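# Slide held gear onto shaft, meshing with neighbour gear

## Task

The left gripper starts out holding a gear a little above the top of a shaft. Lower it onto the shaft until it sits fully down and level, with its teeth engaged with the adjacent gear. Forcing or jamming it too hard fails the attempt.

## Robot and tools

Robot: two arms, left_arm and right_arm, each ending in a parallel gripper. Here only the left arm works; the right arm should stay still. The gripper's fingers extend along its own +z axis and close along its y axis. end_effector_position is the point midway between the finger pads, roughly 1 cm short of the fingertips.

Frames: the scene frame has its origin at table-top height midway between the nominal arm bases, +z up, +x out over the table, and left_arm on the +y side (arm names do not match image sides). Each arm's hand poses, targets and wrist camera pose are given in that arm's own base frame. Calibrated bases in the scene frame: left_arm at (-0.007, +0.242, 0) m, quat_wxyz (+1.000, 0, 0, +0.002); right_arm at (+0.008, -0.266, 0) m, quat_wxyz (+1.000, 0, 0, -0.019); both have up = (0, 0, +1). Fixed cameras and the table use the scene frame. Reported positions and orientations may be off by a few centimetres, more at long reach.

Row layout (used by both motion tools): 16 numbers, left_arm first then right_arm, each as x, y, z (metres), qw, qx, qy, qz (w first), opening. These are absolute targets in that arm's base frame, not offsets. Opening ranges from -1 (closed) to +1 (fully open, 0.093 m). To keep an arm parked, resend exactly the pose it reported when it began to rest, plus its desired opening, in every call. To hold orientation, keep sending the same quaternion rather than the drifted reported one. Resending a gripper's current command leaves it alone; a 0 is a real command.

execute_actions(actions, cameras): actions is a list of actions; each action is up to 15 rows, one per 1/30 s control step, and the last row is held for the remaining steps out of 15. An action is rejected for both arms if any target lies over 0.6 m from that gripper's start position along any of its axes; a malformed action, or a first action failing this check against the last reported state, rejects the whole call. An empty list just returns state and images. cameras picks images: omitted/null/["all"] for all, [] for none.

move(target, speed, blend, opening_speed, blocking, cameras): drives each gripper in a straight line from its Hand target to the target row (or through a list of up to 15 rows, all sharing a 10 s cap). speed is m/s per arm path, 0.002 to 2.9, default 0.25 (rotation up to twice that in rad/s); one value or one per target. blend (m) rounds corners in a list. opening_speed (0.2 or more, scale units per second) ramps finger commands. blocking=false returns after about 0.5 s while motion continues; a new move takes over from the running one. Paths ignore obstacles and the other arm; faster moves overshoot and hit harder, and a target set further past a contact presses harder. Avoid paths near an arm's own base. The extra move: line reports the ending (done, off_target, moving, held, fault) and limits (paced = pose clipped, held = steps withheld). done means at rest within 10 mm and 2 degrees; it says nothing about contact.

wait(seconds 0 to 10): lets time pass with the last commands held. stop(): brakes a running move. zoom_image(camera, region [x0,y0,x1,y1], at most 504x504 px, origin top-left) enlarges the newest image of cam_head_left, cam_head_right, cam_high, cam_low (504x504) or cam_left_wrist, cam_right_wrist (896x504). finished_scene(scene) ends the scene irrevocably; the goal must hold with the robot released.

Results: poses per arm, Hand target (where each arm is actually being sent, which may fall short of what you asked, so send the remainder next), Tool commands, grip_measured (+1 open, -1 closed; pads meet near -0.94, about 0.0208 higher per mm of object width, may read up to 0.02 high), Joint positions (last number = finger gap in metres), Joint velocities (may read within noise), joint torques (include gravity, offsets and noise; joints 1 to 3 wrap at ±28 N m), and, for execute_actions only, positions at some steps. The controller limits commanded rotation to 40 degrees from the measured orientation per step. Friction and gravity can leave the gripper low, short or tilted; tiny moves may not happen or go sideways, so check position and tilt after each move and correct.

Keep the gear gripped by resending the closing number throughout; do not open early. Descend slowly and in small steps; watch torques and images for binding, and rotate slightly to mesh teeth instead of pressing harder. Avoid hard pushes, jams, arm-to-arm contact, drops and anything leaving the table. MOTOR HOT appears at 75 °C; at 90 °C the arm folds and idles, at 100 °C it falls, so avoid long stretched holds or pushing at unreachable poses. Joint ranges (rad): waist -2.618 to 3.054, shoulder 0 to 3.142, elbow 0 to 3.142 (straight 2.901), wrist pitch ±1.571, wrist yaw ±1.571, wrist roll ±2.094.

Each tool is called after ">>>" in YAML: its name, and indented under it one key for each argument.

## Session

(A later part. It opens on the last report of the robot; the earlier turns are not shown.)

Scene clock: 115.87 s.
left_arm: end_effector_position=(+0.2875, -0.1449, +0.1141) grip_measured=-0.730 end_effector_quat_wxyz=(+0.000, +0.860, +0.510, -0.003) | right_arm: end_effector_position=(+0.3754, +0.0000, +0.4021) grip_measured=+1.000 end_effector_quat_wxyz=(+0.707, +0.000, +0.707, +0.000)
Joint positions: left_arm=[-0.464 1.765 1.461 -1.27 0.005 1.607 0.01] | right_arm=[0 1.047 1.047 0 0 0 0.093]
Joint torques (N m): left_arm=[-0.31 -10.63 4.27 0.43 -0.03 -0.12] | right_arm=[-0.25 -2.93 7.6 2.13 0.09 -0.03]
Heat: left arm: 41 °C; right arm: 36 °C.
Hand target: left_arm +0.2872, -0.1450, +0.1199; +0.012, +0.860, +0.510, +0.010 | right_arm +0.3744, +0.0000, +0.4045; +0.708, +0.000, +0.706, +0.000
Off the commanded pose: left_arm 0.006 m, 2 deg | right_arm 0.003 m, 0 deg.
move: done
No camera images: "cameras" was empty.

>>> move:
  target: [0.2875,-0.1450,0.118,0.0124,0.860,0.510,0.0101,-0.925,0.3744,0,0.4045,0.708,0,0.706,0,1]
  speed: 0.01

>>> zoom_image:
  camera: "cam_low"
  region: [335, 220, 405, 290]

>>> zoom_image:
  camera: "cam_high"
  region: [180, 300, 260, 380]

>>> zoom_image:
  camera: "cam_left_wrist"
  region: [290, 160, 634, 504]

Scene clock: 117.67 s.
left_arm: end_effector_position=(+0.2876, -0.1448, +0.1125) grip_measured=-0.730 end_effector_quat_wxyz=(+0.000, +0.860, +0.510, -0.002) | right_arm: end_effector_position=(+0.3754, +0.0000, +0.4021) grip_measured=+1.000 end_effector_quat_wxyz=(+0.707, +0.000, +0.707, +0.000)
Joint positions: left_arm=[-0.464 1.765 1.454 -1.263 0.004 1.607 0.01] | right_arm=[0 1.047 1.047 0 0 0 0.093]
Joint torques (N m): left_arm=[-0.27 -10.56 4.33 0.44 -0.02 -0.11] | right_arm=[-0.38 -3.02 7.51 2.12 0.06 -0.04]
Heat: left arm: 41 °C; right arm: 36 °C.
Hand target: left_arm +0.2875, -0.1450, +0.1180; +0.012, +0.860, +0.510, +0.010 | right_arm +0.3744, +0.0000, +0.4045; +0.708, +0.000, +0.706, +0.000
Off the commanded pose: left_arm 0.006 m, 2 deg | right_arm 0.003 m, 0 deg.
move: done

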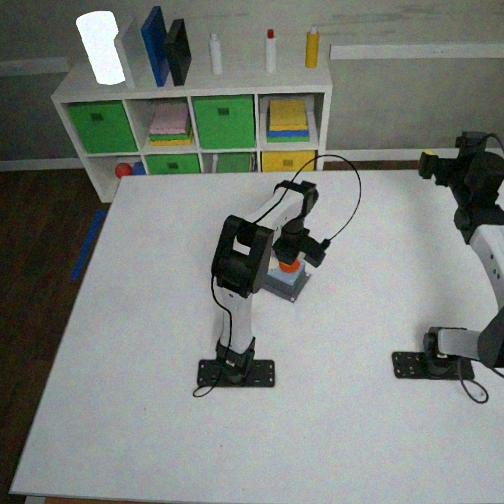

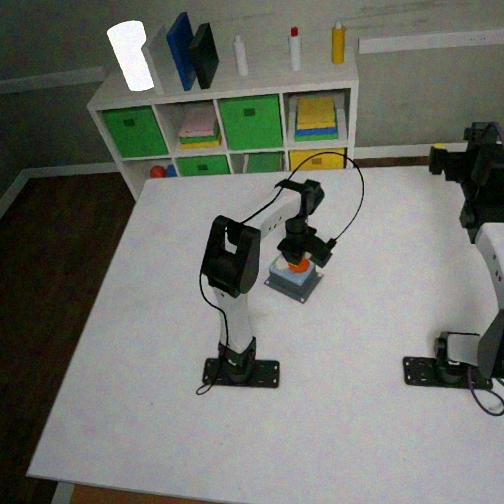

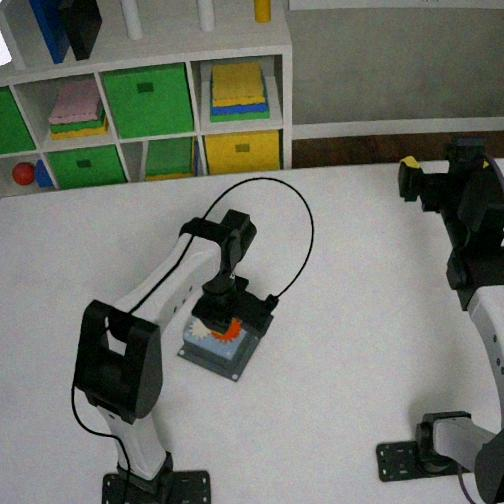

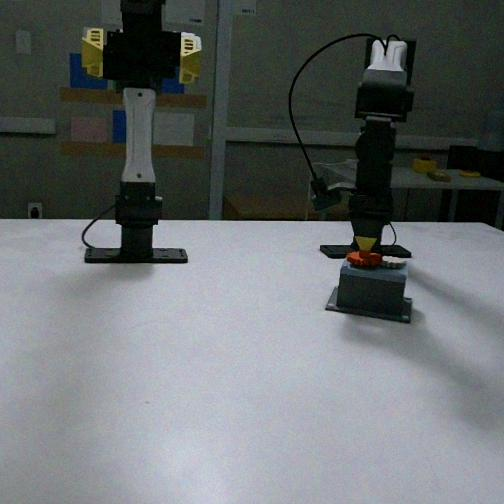

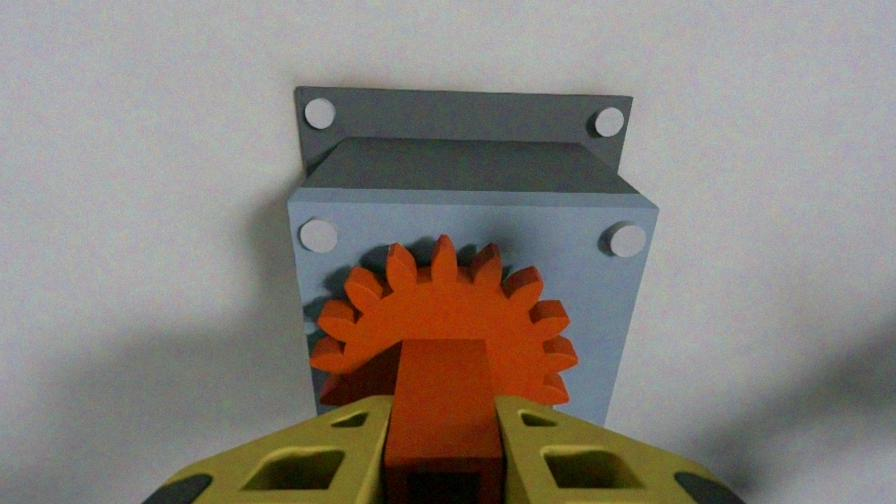

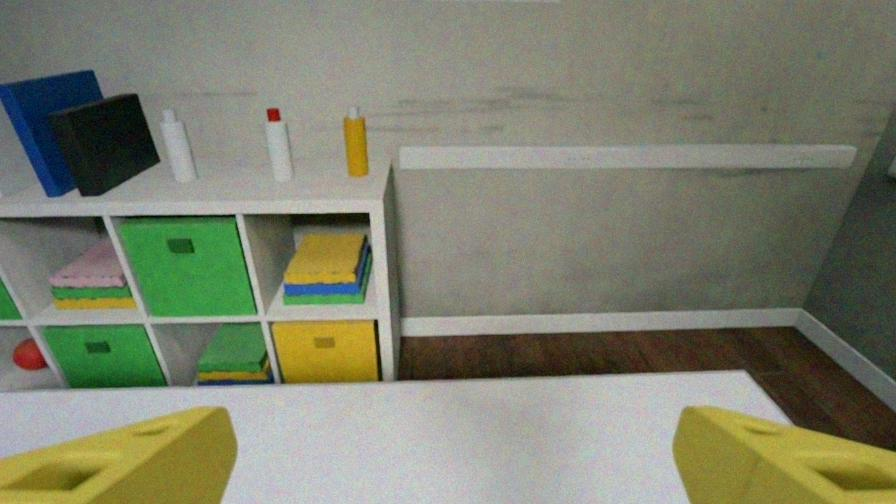

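Scaled by 7.200.

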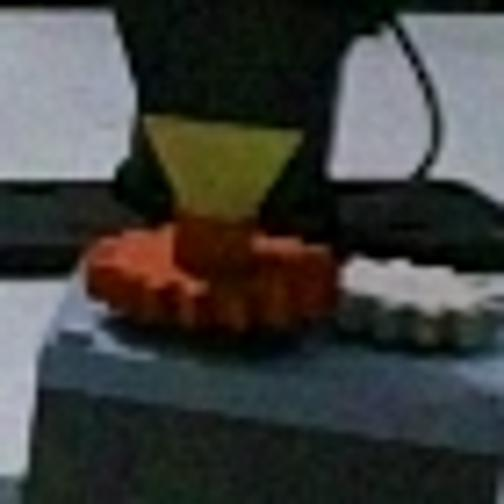

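Scaled by 6.300.

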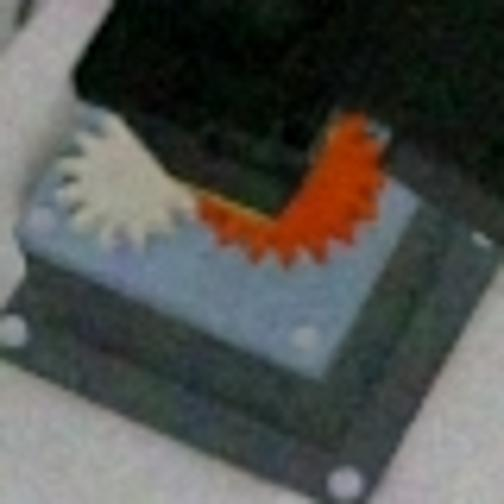

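Scaled by 1.465.

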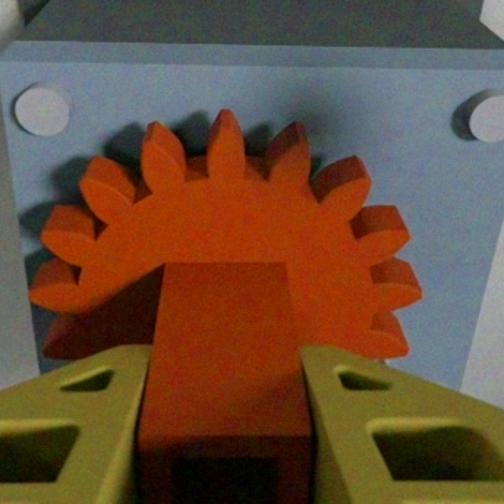

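>>> move:
  target: [0.2875,-0.1450,0.116,0.0124,0.860,0.510,0.0101,-0.925,0.3744,0,0.4045,0.708,0,0.706,0,1]
  speed: 0.01
  cameras: []

>>> move:
  target: [0.2875,-0.1450,0.114,0.0124,0.860,0.510,0.0101,-0.925,0.3744,0,0.4045,0.708,0,0.706,0,1]
  speed: 0.01
  cameras: []

>>> move:
  target: [0.2875,-0.1450,0.112,0.0124,0.860,0.510,0.0101,-0.925,0.3744,0,0.4045,0.708,0,0.706,0,1]
  speed: 0.01

>>> zoom_image:
  camera: "cam_low"
  region: [335, 220, 405, 290]

>>> zoom_image:
  camera: "cam_left_wrist"
  region: [290, 160, 634, 504]

Scene clock: 122.37 s.
left_arm: end_effector_position=(+0.2876, -0.1447, +0.1105) grip_measured=-0.730 end_effector_quat_wxyz=(+0.000, +0.860, +0.510, -0.002) | right_arm: end_effector_position=(+0.3754, +0.0000, +0.4021) grip_measured=+1.000 end_effector_quat_wxyz=(+0.707, +0.000, +0.707, +0.000)
Joint positions: left_arm=[-0.464 1.765 1.447 -1.255 0.004 1.607 0.01] | right_arm=[0 1.047 1.047 0 0 0 0.093]
Joint torques (N m): left_arm=[-0.29 -10.5 4.3 0.42 -0.01 -0.11] | right_arm=[-0.29 -2.97 7.6 2.12 0.08 -0.03]
Heat: left arm: 41 °C; right arm: 36 °C.
Hand target: left_arm +0.2875, -0.1450, +0.1160; +0.012, +0.860, +0.510, +0.010 | right_arm +0.3744, +0.0000, +0.4045; +0.708, +0.000, +0.706, +0.000
Off the commanded pose: left_arm 0.005 m, 2 deg | right_arm 0.003 m, 0 deg.
move: done
No camera images: "cameras" was empty.

Scene clock: 123.13 s.
left_arm: end_effector_position=(+0.2876, -0.1447, +0.1087) grip_measured=-0.730 end_effector_quat_wxyz=(+0.001, +0.860, +0.510, -0.002) | right_arm: end_effector_position=(+0.3754, +0.0000, +0.4021) grip_measured=+1.000 end_effector_quat_wxyz=(+0.707, +0.000, +0.707, +0.000)
Joint positions: left_arm=[-0.464 1.765 1.44 -1.247 0.004 1.607 0.01] | right_arm=[0 1.047 1.047 0 0 0 0.093]
Joint torques (N m): left_arm=[-0.28 -10.5 4.31 0.43 -0.01 -0.11] | right_arm=[-0.32 -3.11 7.5 2.12 0.09 -0.03]
Heat: left arm: 41 °C; right arm: 36 °C.
Hand target: left_arm +0.2875, -0.1451, +0.1140; +0.012, +0.860, +0.510, +0.010 | right_arm +0.3744, +0.0000, +0.4045; +0.708, +0.000, +0.706, +0.000
Off the commanded pose: left_arm 0.005 m, 2 deg | right_arm 0.003 m, 0 deg.
move: done
No camera images: "cameras" was empty.

Scene clock: 123.83 s.
left_arm: end_effector_position=(+0.2881, -0.1450, +0.1082) grip_measured=-0.730 end_effector_quat_wxyz=(+0.003, +0.860, +0.510, -0.001) | right_arm: end_effector_position=(+0.3754, +0.0000, +0.4021) grip_measured=+1.000 end_effector_quat_wxyz=(+0.707, +0.000, +0.707, +0.000)
Joint positions: left_arm=[-0.464 1.763 1.435 -1.24 0.004 1.607 0.01] | right_arm=[0 1.047 1.047 0 0 0 0.093]
Joint torques (N m): left_arm=[-0.28 -10.24 4.03 0.46 -0.02 -0.12] | right_arm=[-0.25 -3.11 7.46 2.11 0.08 -0.03]
Heat: left arm: 41 °C; right arm: 36 °C.
Hand target: left_arm +0.2875, -0.1451, +0.1120; +0.012, +0.860, +0.510, +0.010 | right_arm +0.3744, +0.0000, +0.4045; +0.708, +0.000, +0.706, +0.000
Off the commanded pose: left_arm 0.004 m, 2 deg | right_arm 0.003 m, 0 deg.
move: done

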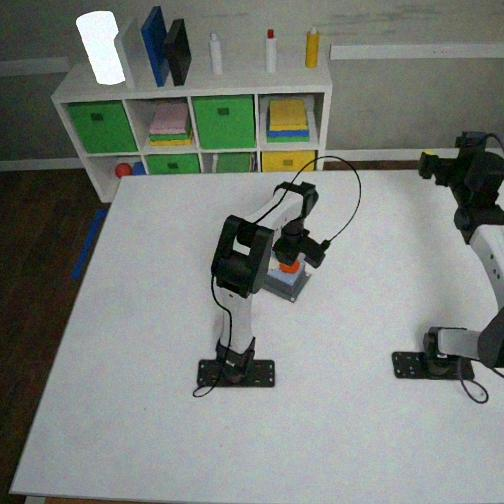

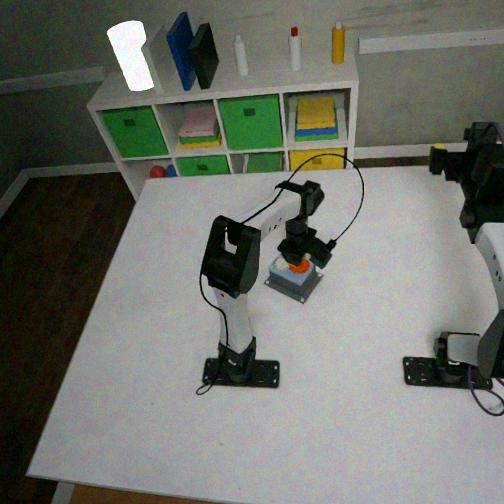

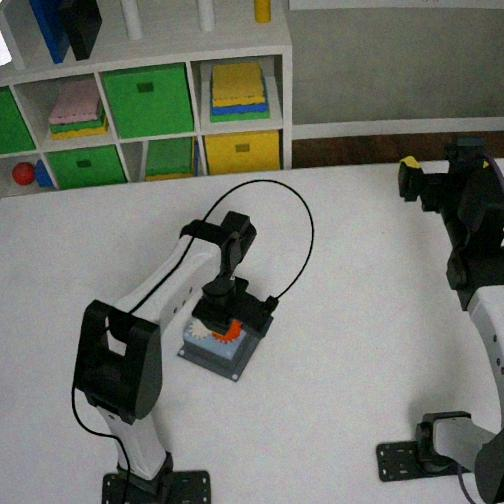

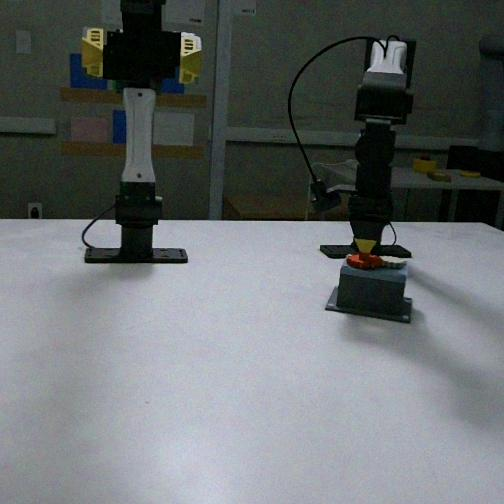

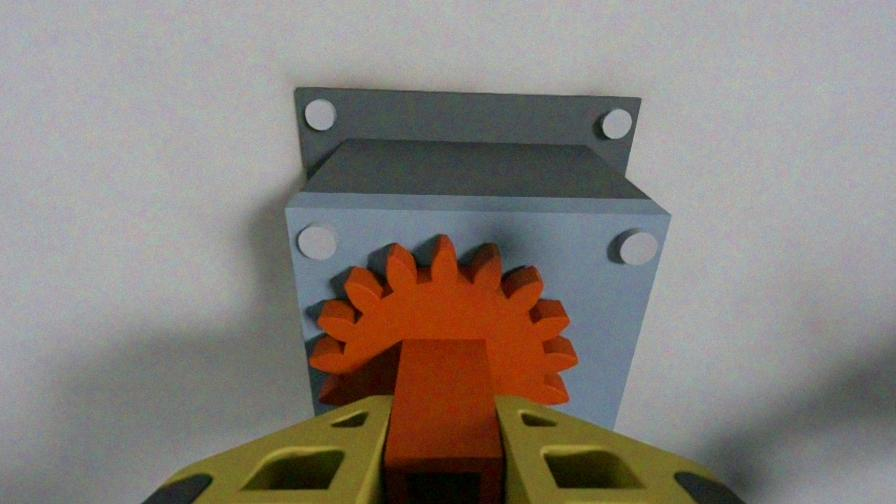

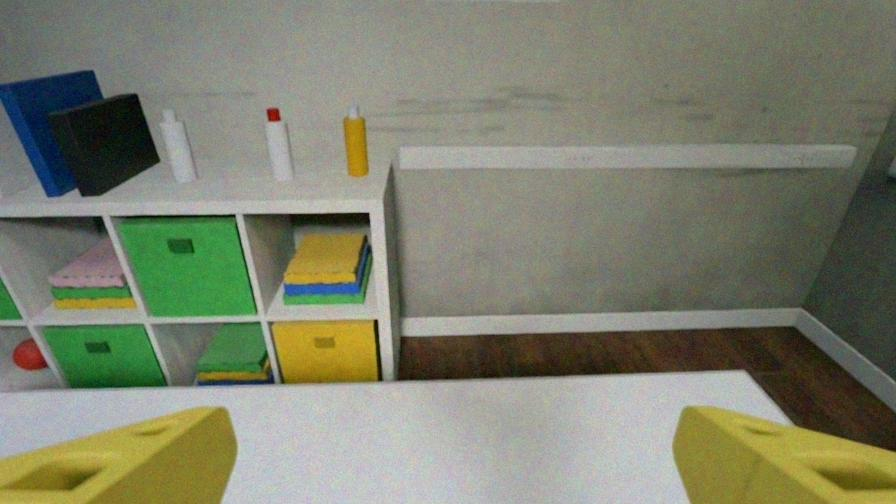

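Scaled by 7.200.

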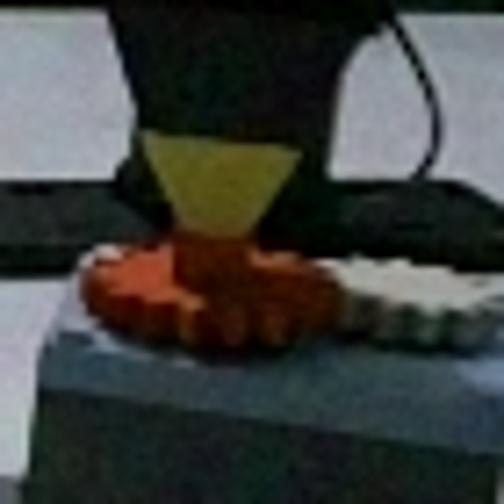

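Scaled by 1.465.

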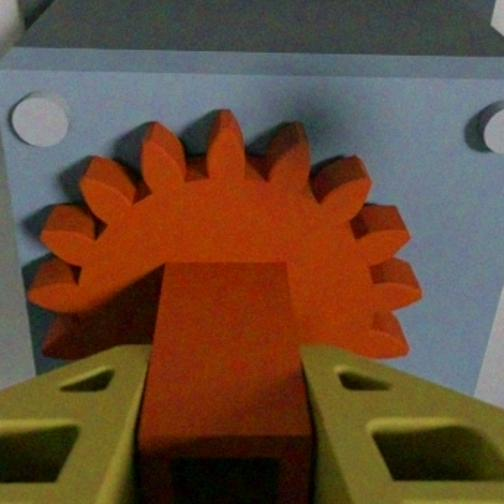

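>>> move:
  target: [0.2875,-0.1450,0.107,0.0124,0.860,0.510,0.0101,-0.925,0.3744,0,0.4045,0.708,0,0.706,0,1]
  speed: 0.01
  cameras: ["cam_low"]

>>> zoom_image:
  camera: "cam_low"
  region: [335, 220, 405, 290]

Scene clock: 125.63 s.
left_arm: end_effector_position=(+0.2878, -0.1448, +0.1080) grip_measured=-0.730 end_effector_quat_wxyz=(+0.006, +0.860, +0.510, +0.002) | right_arm: end_effector_position=(+0.3754, +0.0000, +0.4021) grip_measured=+1.000 end_effector_quat_wxyz=(+0.707, +0.000, +0.707, +0.000)
Joint positions: left_arm=[-0.464 1.753 1.423 -1.227 0.004 1.607 0.01] | right_arm=[0 1.047 1.047 0 0 0 0.093]
Joint torques (N m): left_arm=[-0.27 -9.2 3.69 0.54 -0.01 -0.11] | right_arm=[-0.18 -3 7.62 2.11 0.09 -0.02]
Heat: left arm: 41 °C; right arm: 36 °C.
Hand target: left_arm +0.2875, -0.1450, +0.1070; +0.012, +0.860, +0.510, +0.010 | right_arm +0.3744, +0.0000, +0.4045; +0.708, +0.000, +0.706, +0.000
Off the commanded pose: left_arm 0.001 m, 1 deg | right_arm 0.003 m, 0 deg.
move: done
Images, in order (width x height): cam_low 504x504.

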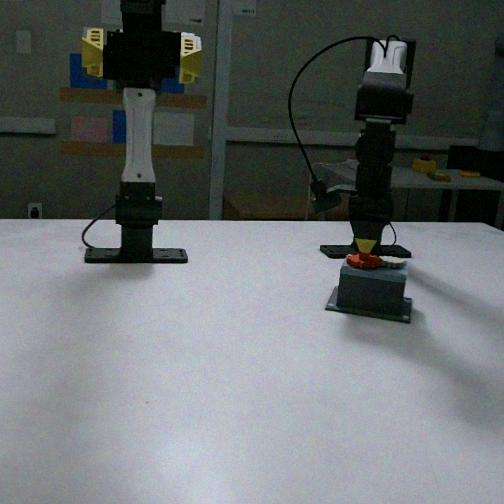

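Scaled by 7.200.

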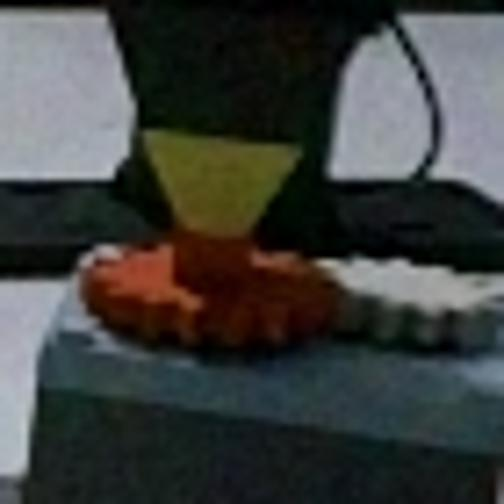

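>>> move:
  target: [0.2878,-0.1449,0.111,0.0124,0.860,0.510,0.0101,-0.925,0.3744,0,0.4045,0.708,0,0.706,0,1]
  speed: 0.02
  cameras: []

>>> move:
  target: [0.2878,-0.1449,0.111,0.0124,0.860,0.510,0.0101,-0.2,0.3744,0,0.4045,0.708,0,0.706,0,1]
  opening_speed: 0.6
  cameras: ["cam_low","cam_left_wrist"]

>>> zoom_image:
  camera: "cam_low"
  region: [335, 220, 405, 290]

Scene clock: 127.50 s.
left_arm: end_effector_position=(+0.2878, -0.1448, +0.1080) grip_measured=-0.730 end_effector_quat_wxyz=(+0.006, +0.860, +0.510, +0.002) | right_arm: end_effector_position=(+0.3754, +0.0000, +0.4021) grip_measured=+1.000 end_effector_quat_wxyz=(+0.707, +0.000, +0.707, +0.000)
Joint positions: left_arm=[-0.464 1.753 1.423 -1.227 0.004 1.607 0.01] | right_arm=[0 1.047 1.047 0 0 0 0.093]
Joint torques (N m): left_arm=[-0.21 -9.24 4.86 0.39 -0.02 -0.11] | right_arm=[-0.32 -3.14 7.56 2.13 0.06 -0.02]
Heat: left arm: 41 °C; right arm: 36 °C.
Hand target: left_arm +0.2878, -0.1449, +0.1110; +0.012, +0.860, +0.510, +0.010 | right_arm +0.3744, +0.0000, +0.4045; +0.708, +0.000, +0.706, +0.000
Off the commanded pose: left_arm 0.003 m, 1 deg | right_arm 0.003 m, 0 deg.
move: done
No camera images: "cameras" was empty.

Scene clock: 128.93 s.
left_arm: end_effector_position=(+0.2878, -0.1448, +0.1081) grip_measured=-0.202 end_effector_quat_wxyz=(+0.007, +0.860, +0.510, +0.002) | right_arm: end_effector_position=(+0.3754, +0.0000, +0.4021) grip_measured=+1.000 end_effector_quat_wxyz=(+0.707, +0.000, +0.707, +0.000)
Joint positions: left_arm=[-0.464 1.753 1.423 -1.227 0.004 1.607 0.036] | right_arm=[0 1.047 1.047 0 0 0 0.093]
Joint torques (N m): left_arm=[-0.24 -9.2 4.83 0.4 -0.01 -0.11] | right_arm=[-0.34 -3.1 7.54 2.12 0.08 -0.05]
Heat: left arm: 41 °C; right arm: 36 °C.
Hand target: left_arm +0.2878, -0.1450, +0.1110; +0.012, +0.860, +0.510, +0.010 | right_arm +0.3744, +0.0000, +0.4045; +0.708, +0.000, +0.706, +0.000
Off the commanded pose: left_arm 0.003 m, 1 deg | right_arm 0.003 m, 0 deg.
move: done
Images, in order (width x height): cam_low 504x504, cam_left_wrist 896x504.

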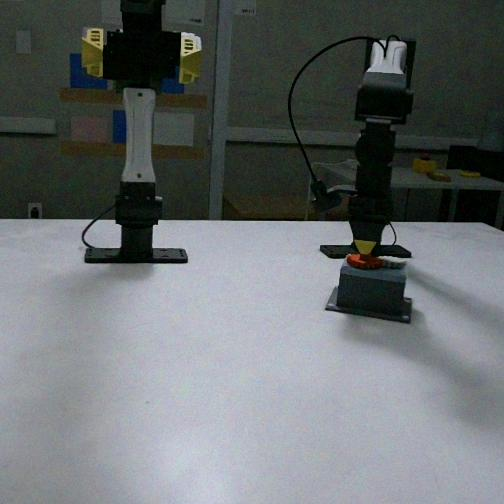

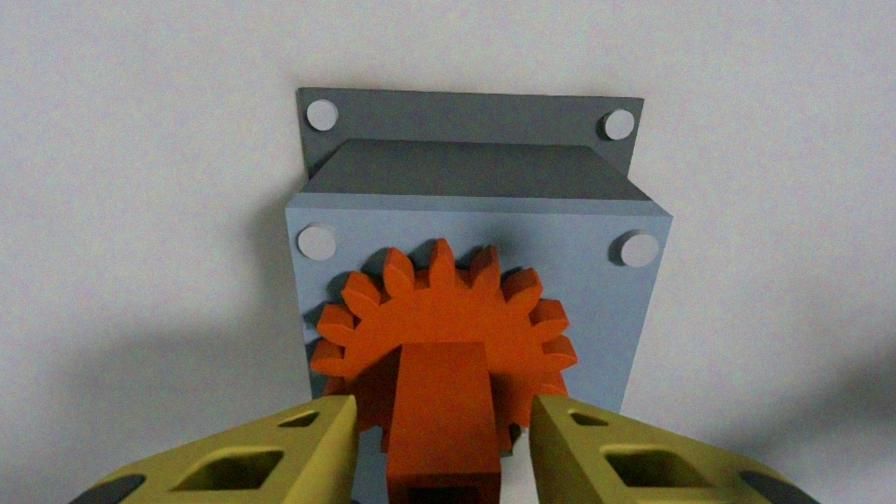

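Scaled by 7.200.

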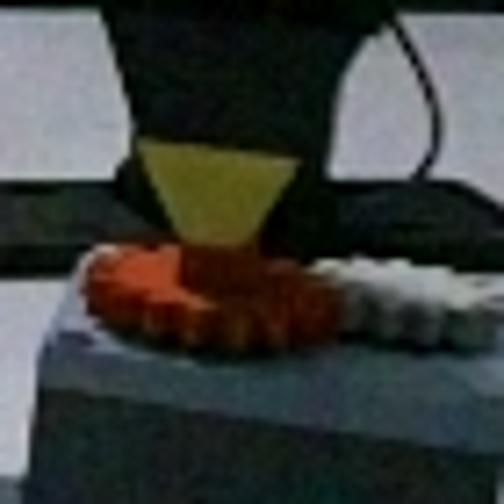

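>>> move:
  target:
    - [0.2878,-0.1449,0.130,0.008,0.860,0.510,0.002,-0.2,0.3744,0,0.4045,0.708,0,0.706,0,1]
    - [0.2878,-0.1449,0.175,0.004,0.860,0.510,-0.004,-0.2,0.3744,0,0.4045,0.708,0,0.706,0,1]
  speed: 0.06

>>> zoom_image:
  camera: "cam_left_wrist"
  region: [270, 80, 690, 500]

>>> zoom_image:
  camera: "cam_low"
  region: [335, 220, 405, 290]

Scene clock: 131.77 s.
left_arm: end_effector_position=(+0.2856, -0.1437, +0.1740) grip_measured=-0.202 end_effector_quat_wxyz=(+0.007, +0.860, +0.510, +0.002) | right_arm: end_effector_position=(+0.3754, +0.0000, +0.4021) grip_measured=+1.000 end_effector_quat_wxyz=(+0.707, +0.000, +0.707, +0.000)
Joint positions: left_arm=[-0.464 1.753 1.685 -1.489 0.004 1.607 0.036] | right_arm=[0 1.047 1.047 0 0 0 0.093]
Joint torques (N m): left_arm=[0.44 -5.6 7.86 0.1 0.15 -0.02] | right_arm=[-0.31 -3.03 7.65 2.12 0.06 -0.01]
Heat: left arm: 41 °C; right arm: 36 °C.
Hand target: left_arm +0.2877, -0.1449, +0.1749; +0.004, +0.860, +0.510, -0.004 | right_arm +0.3744, +0.0000, +0.4045; +0.708, +0.000, +0.706, +0.000
Off the commanded pose: left_arm 0.003 m, 1 deg | right_arm 0.003 m, 0 deg.
move: done

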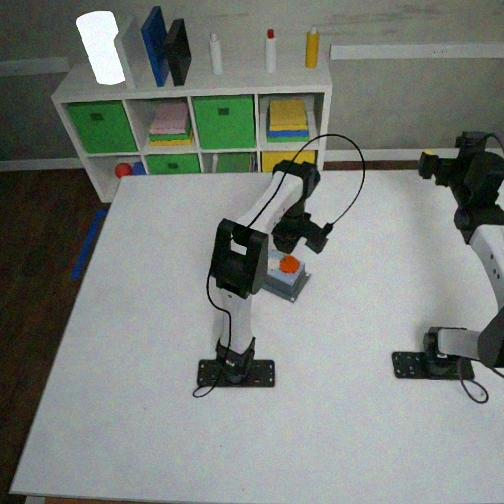

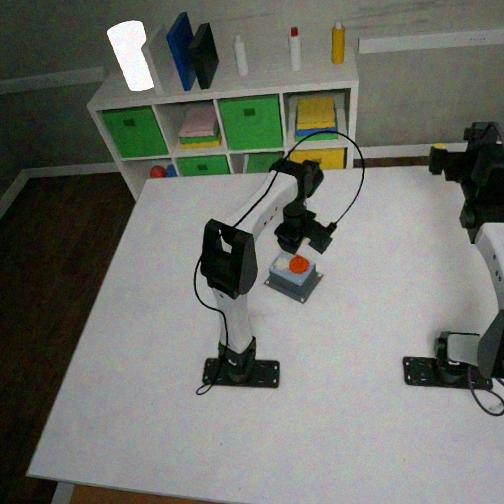

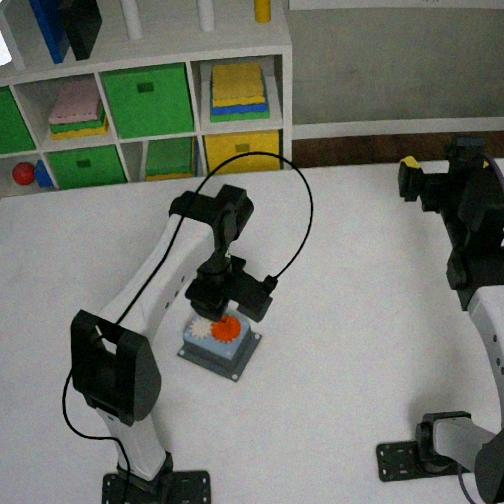

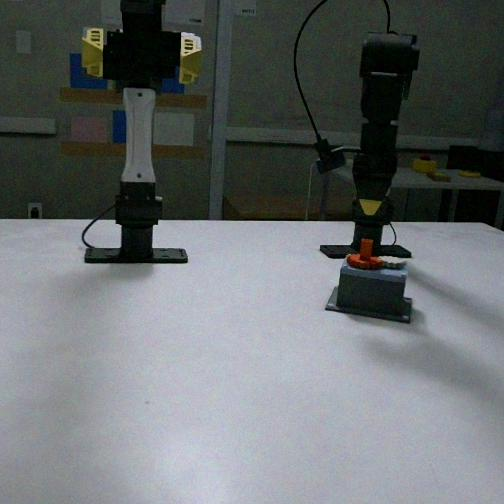

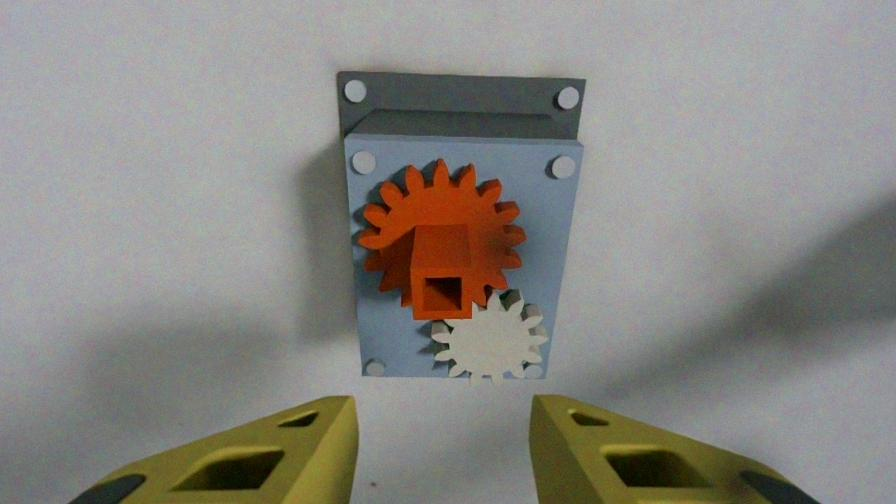

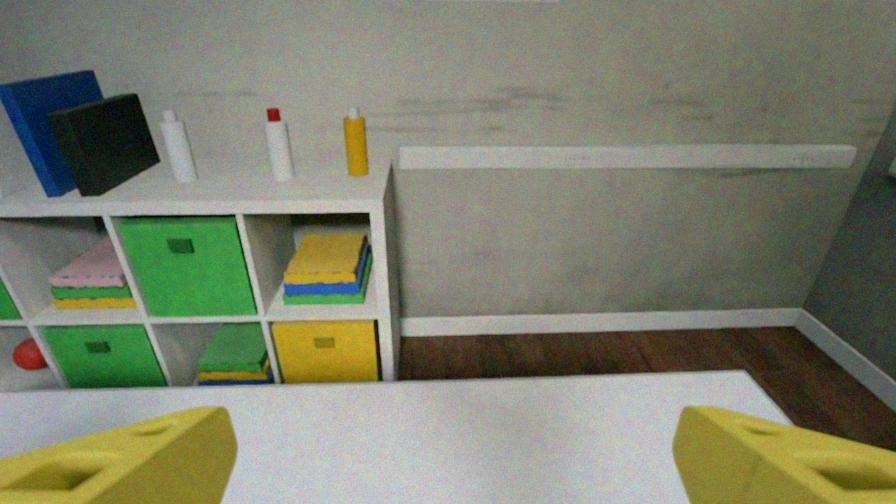

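Scaled by 1.200.

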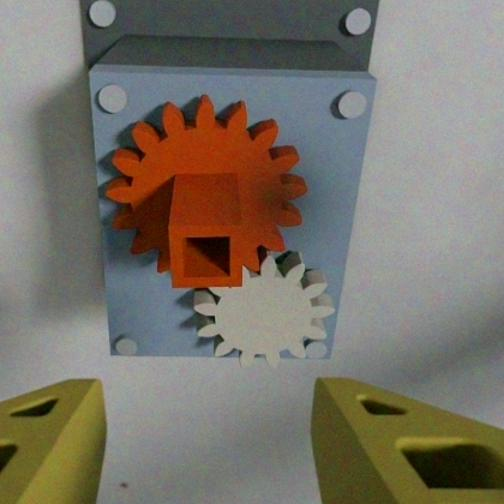

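Scaled by 7.200.

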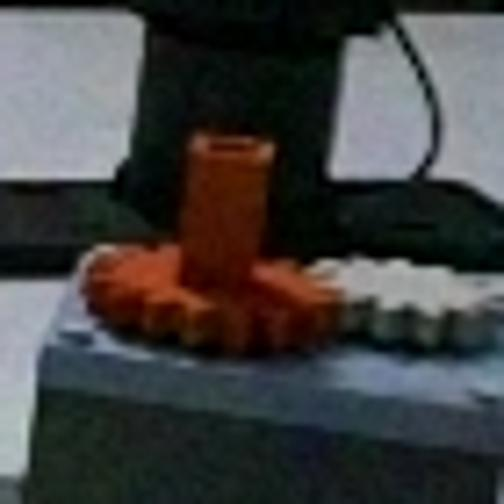

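>>> finished_scene:
  scene: 1

The scene is finished: the task was done.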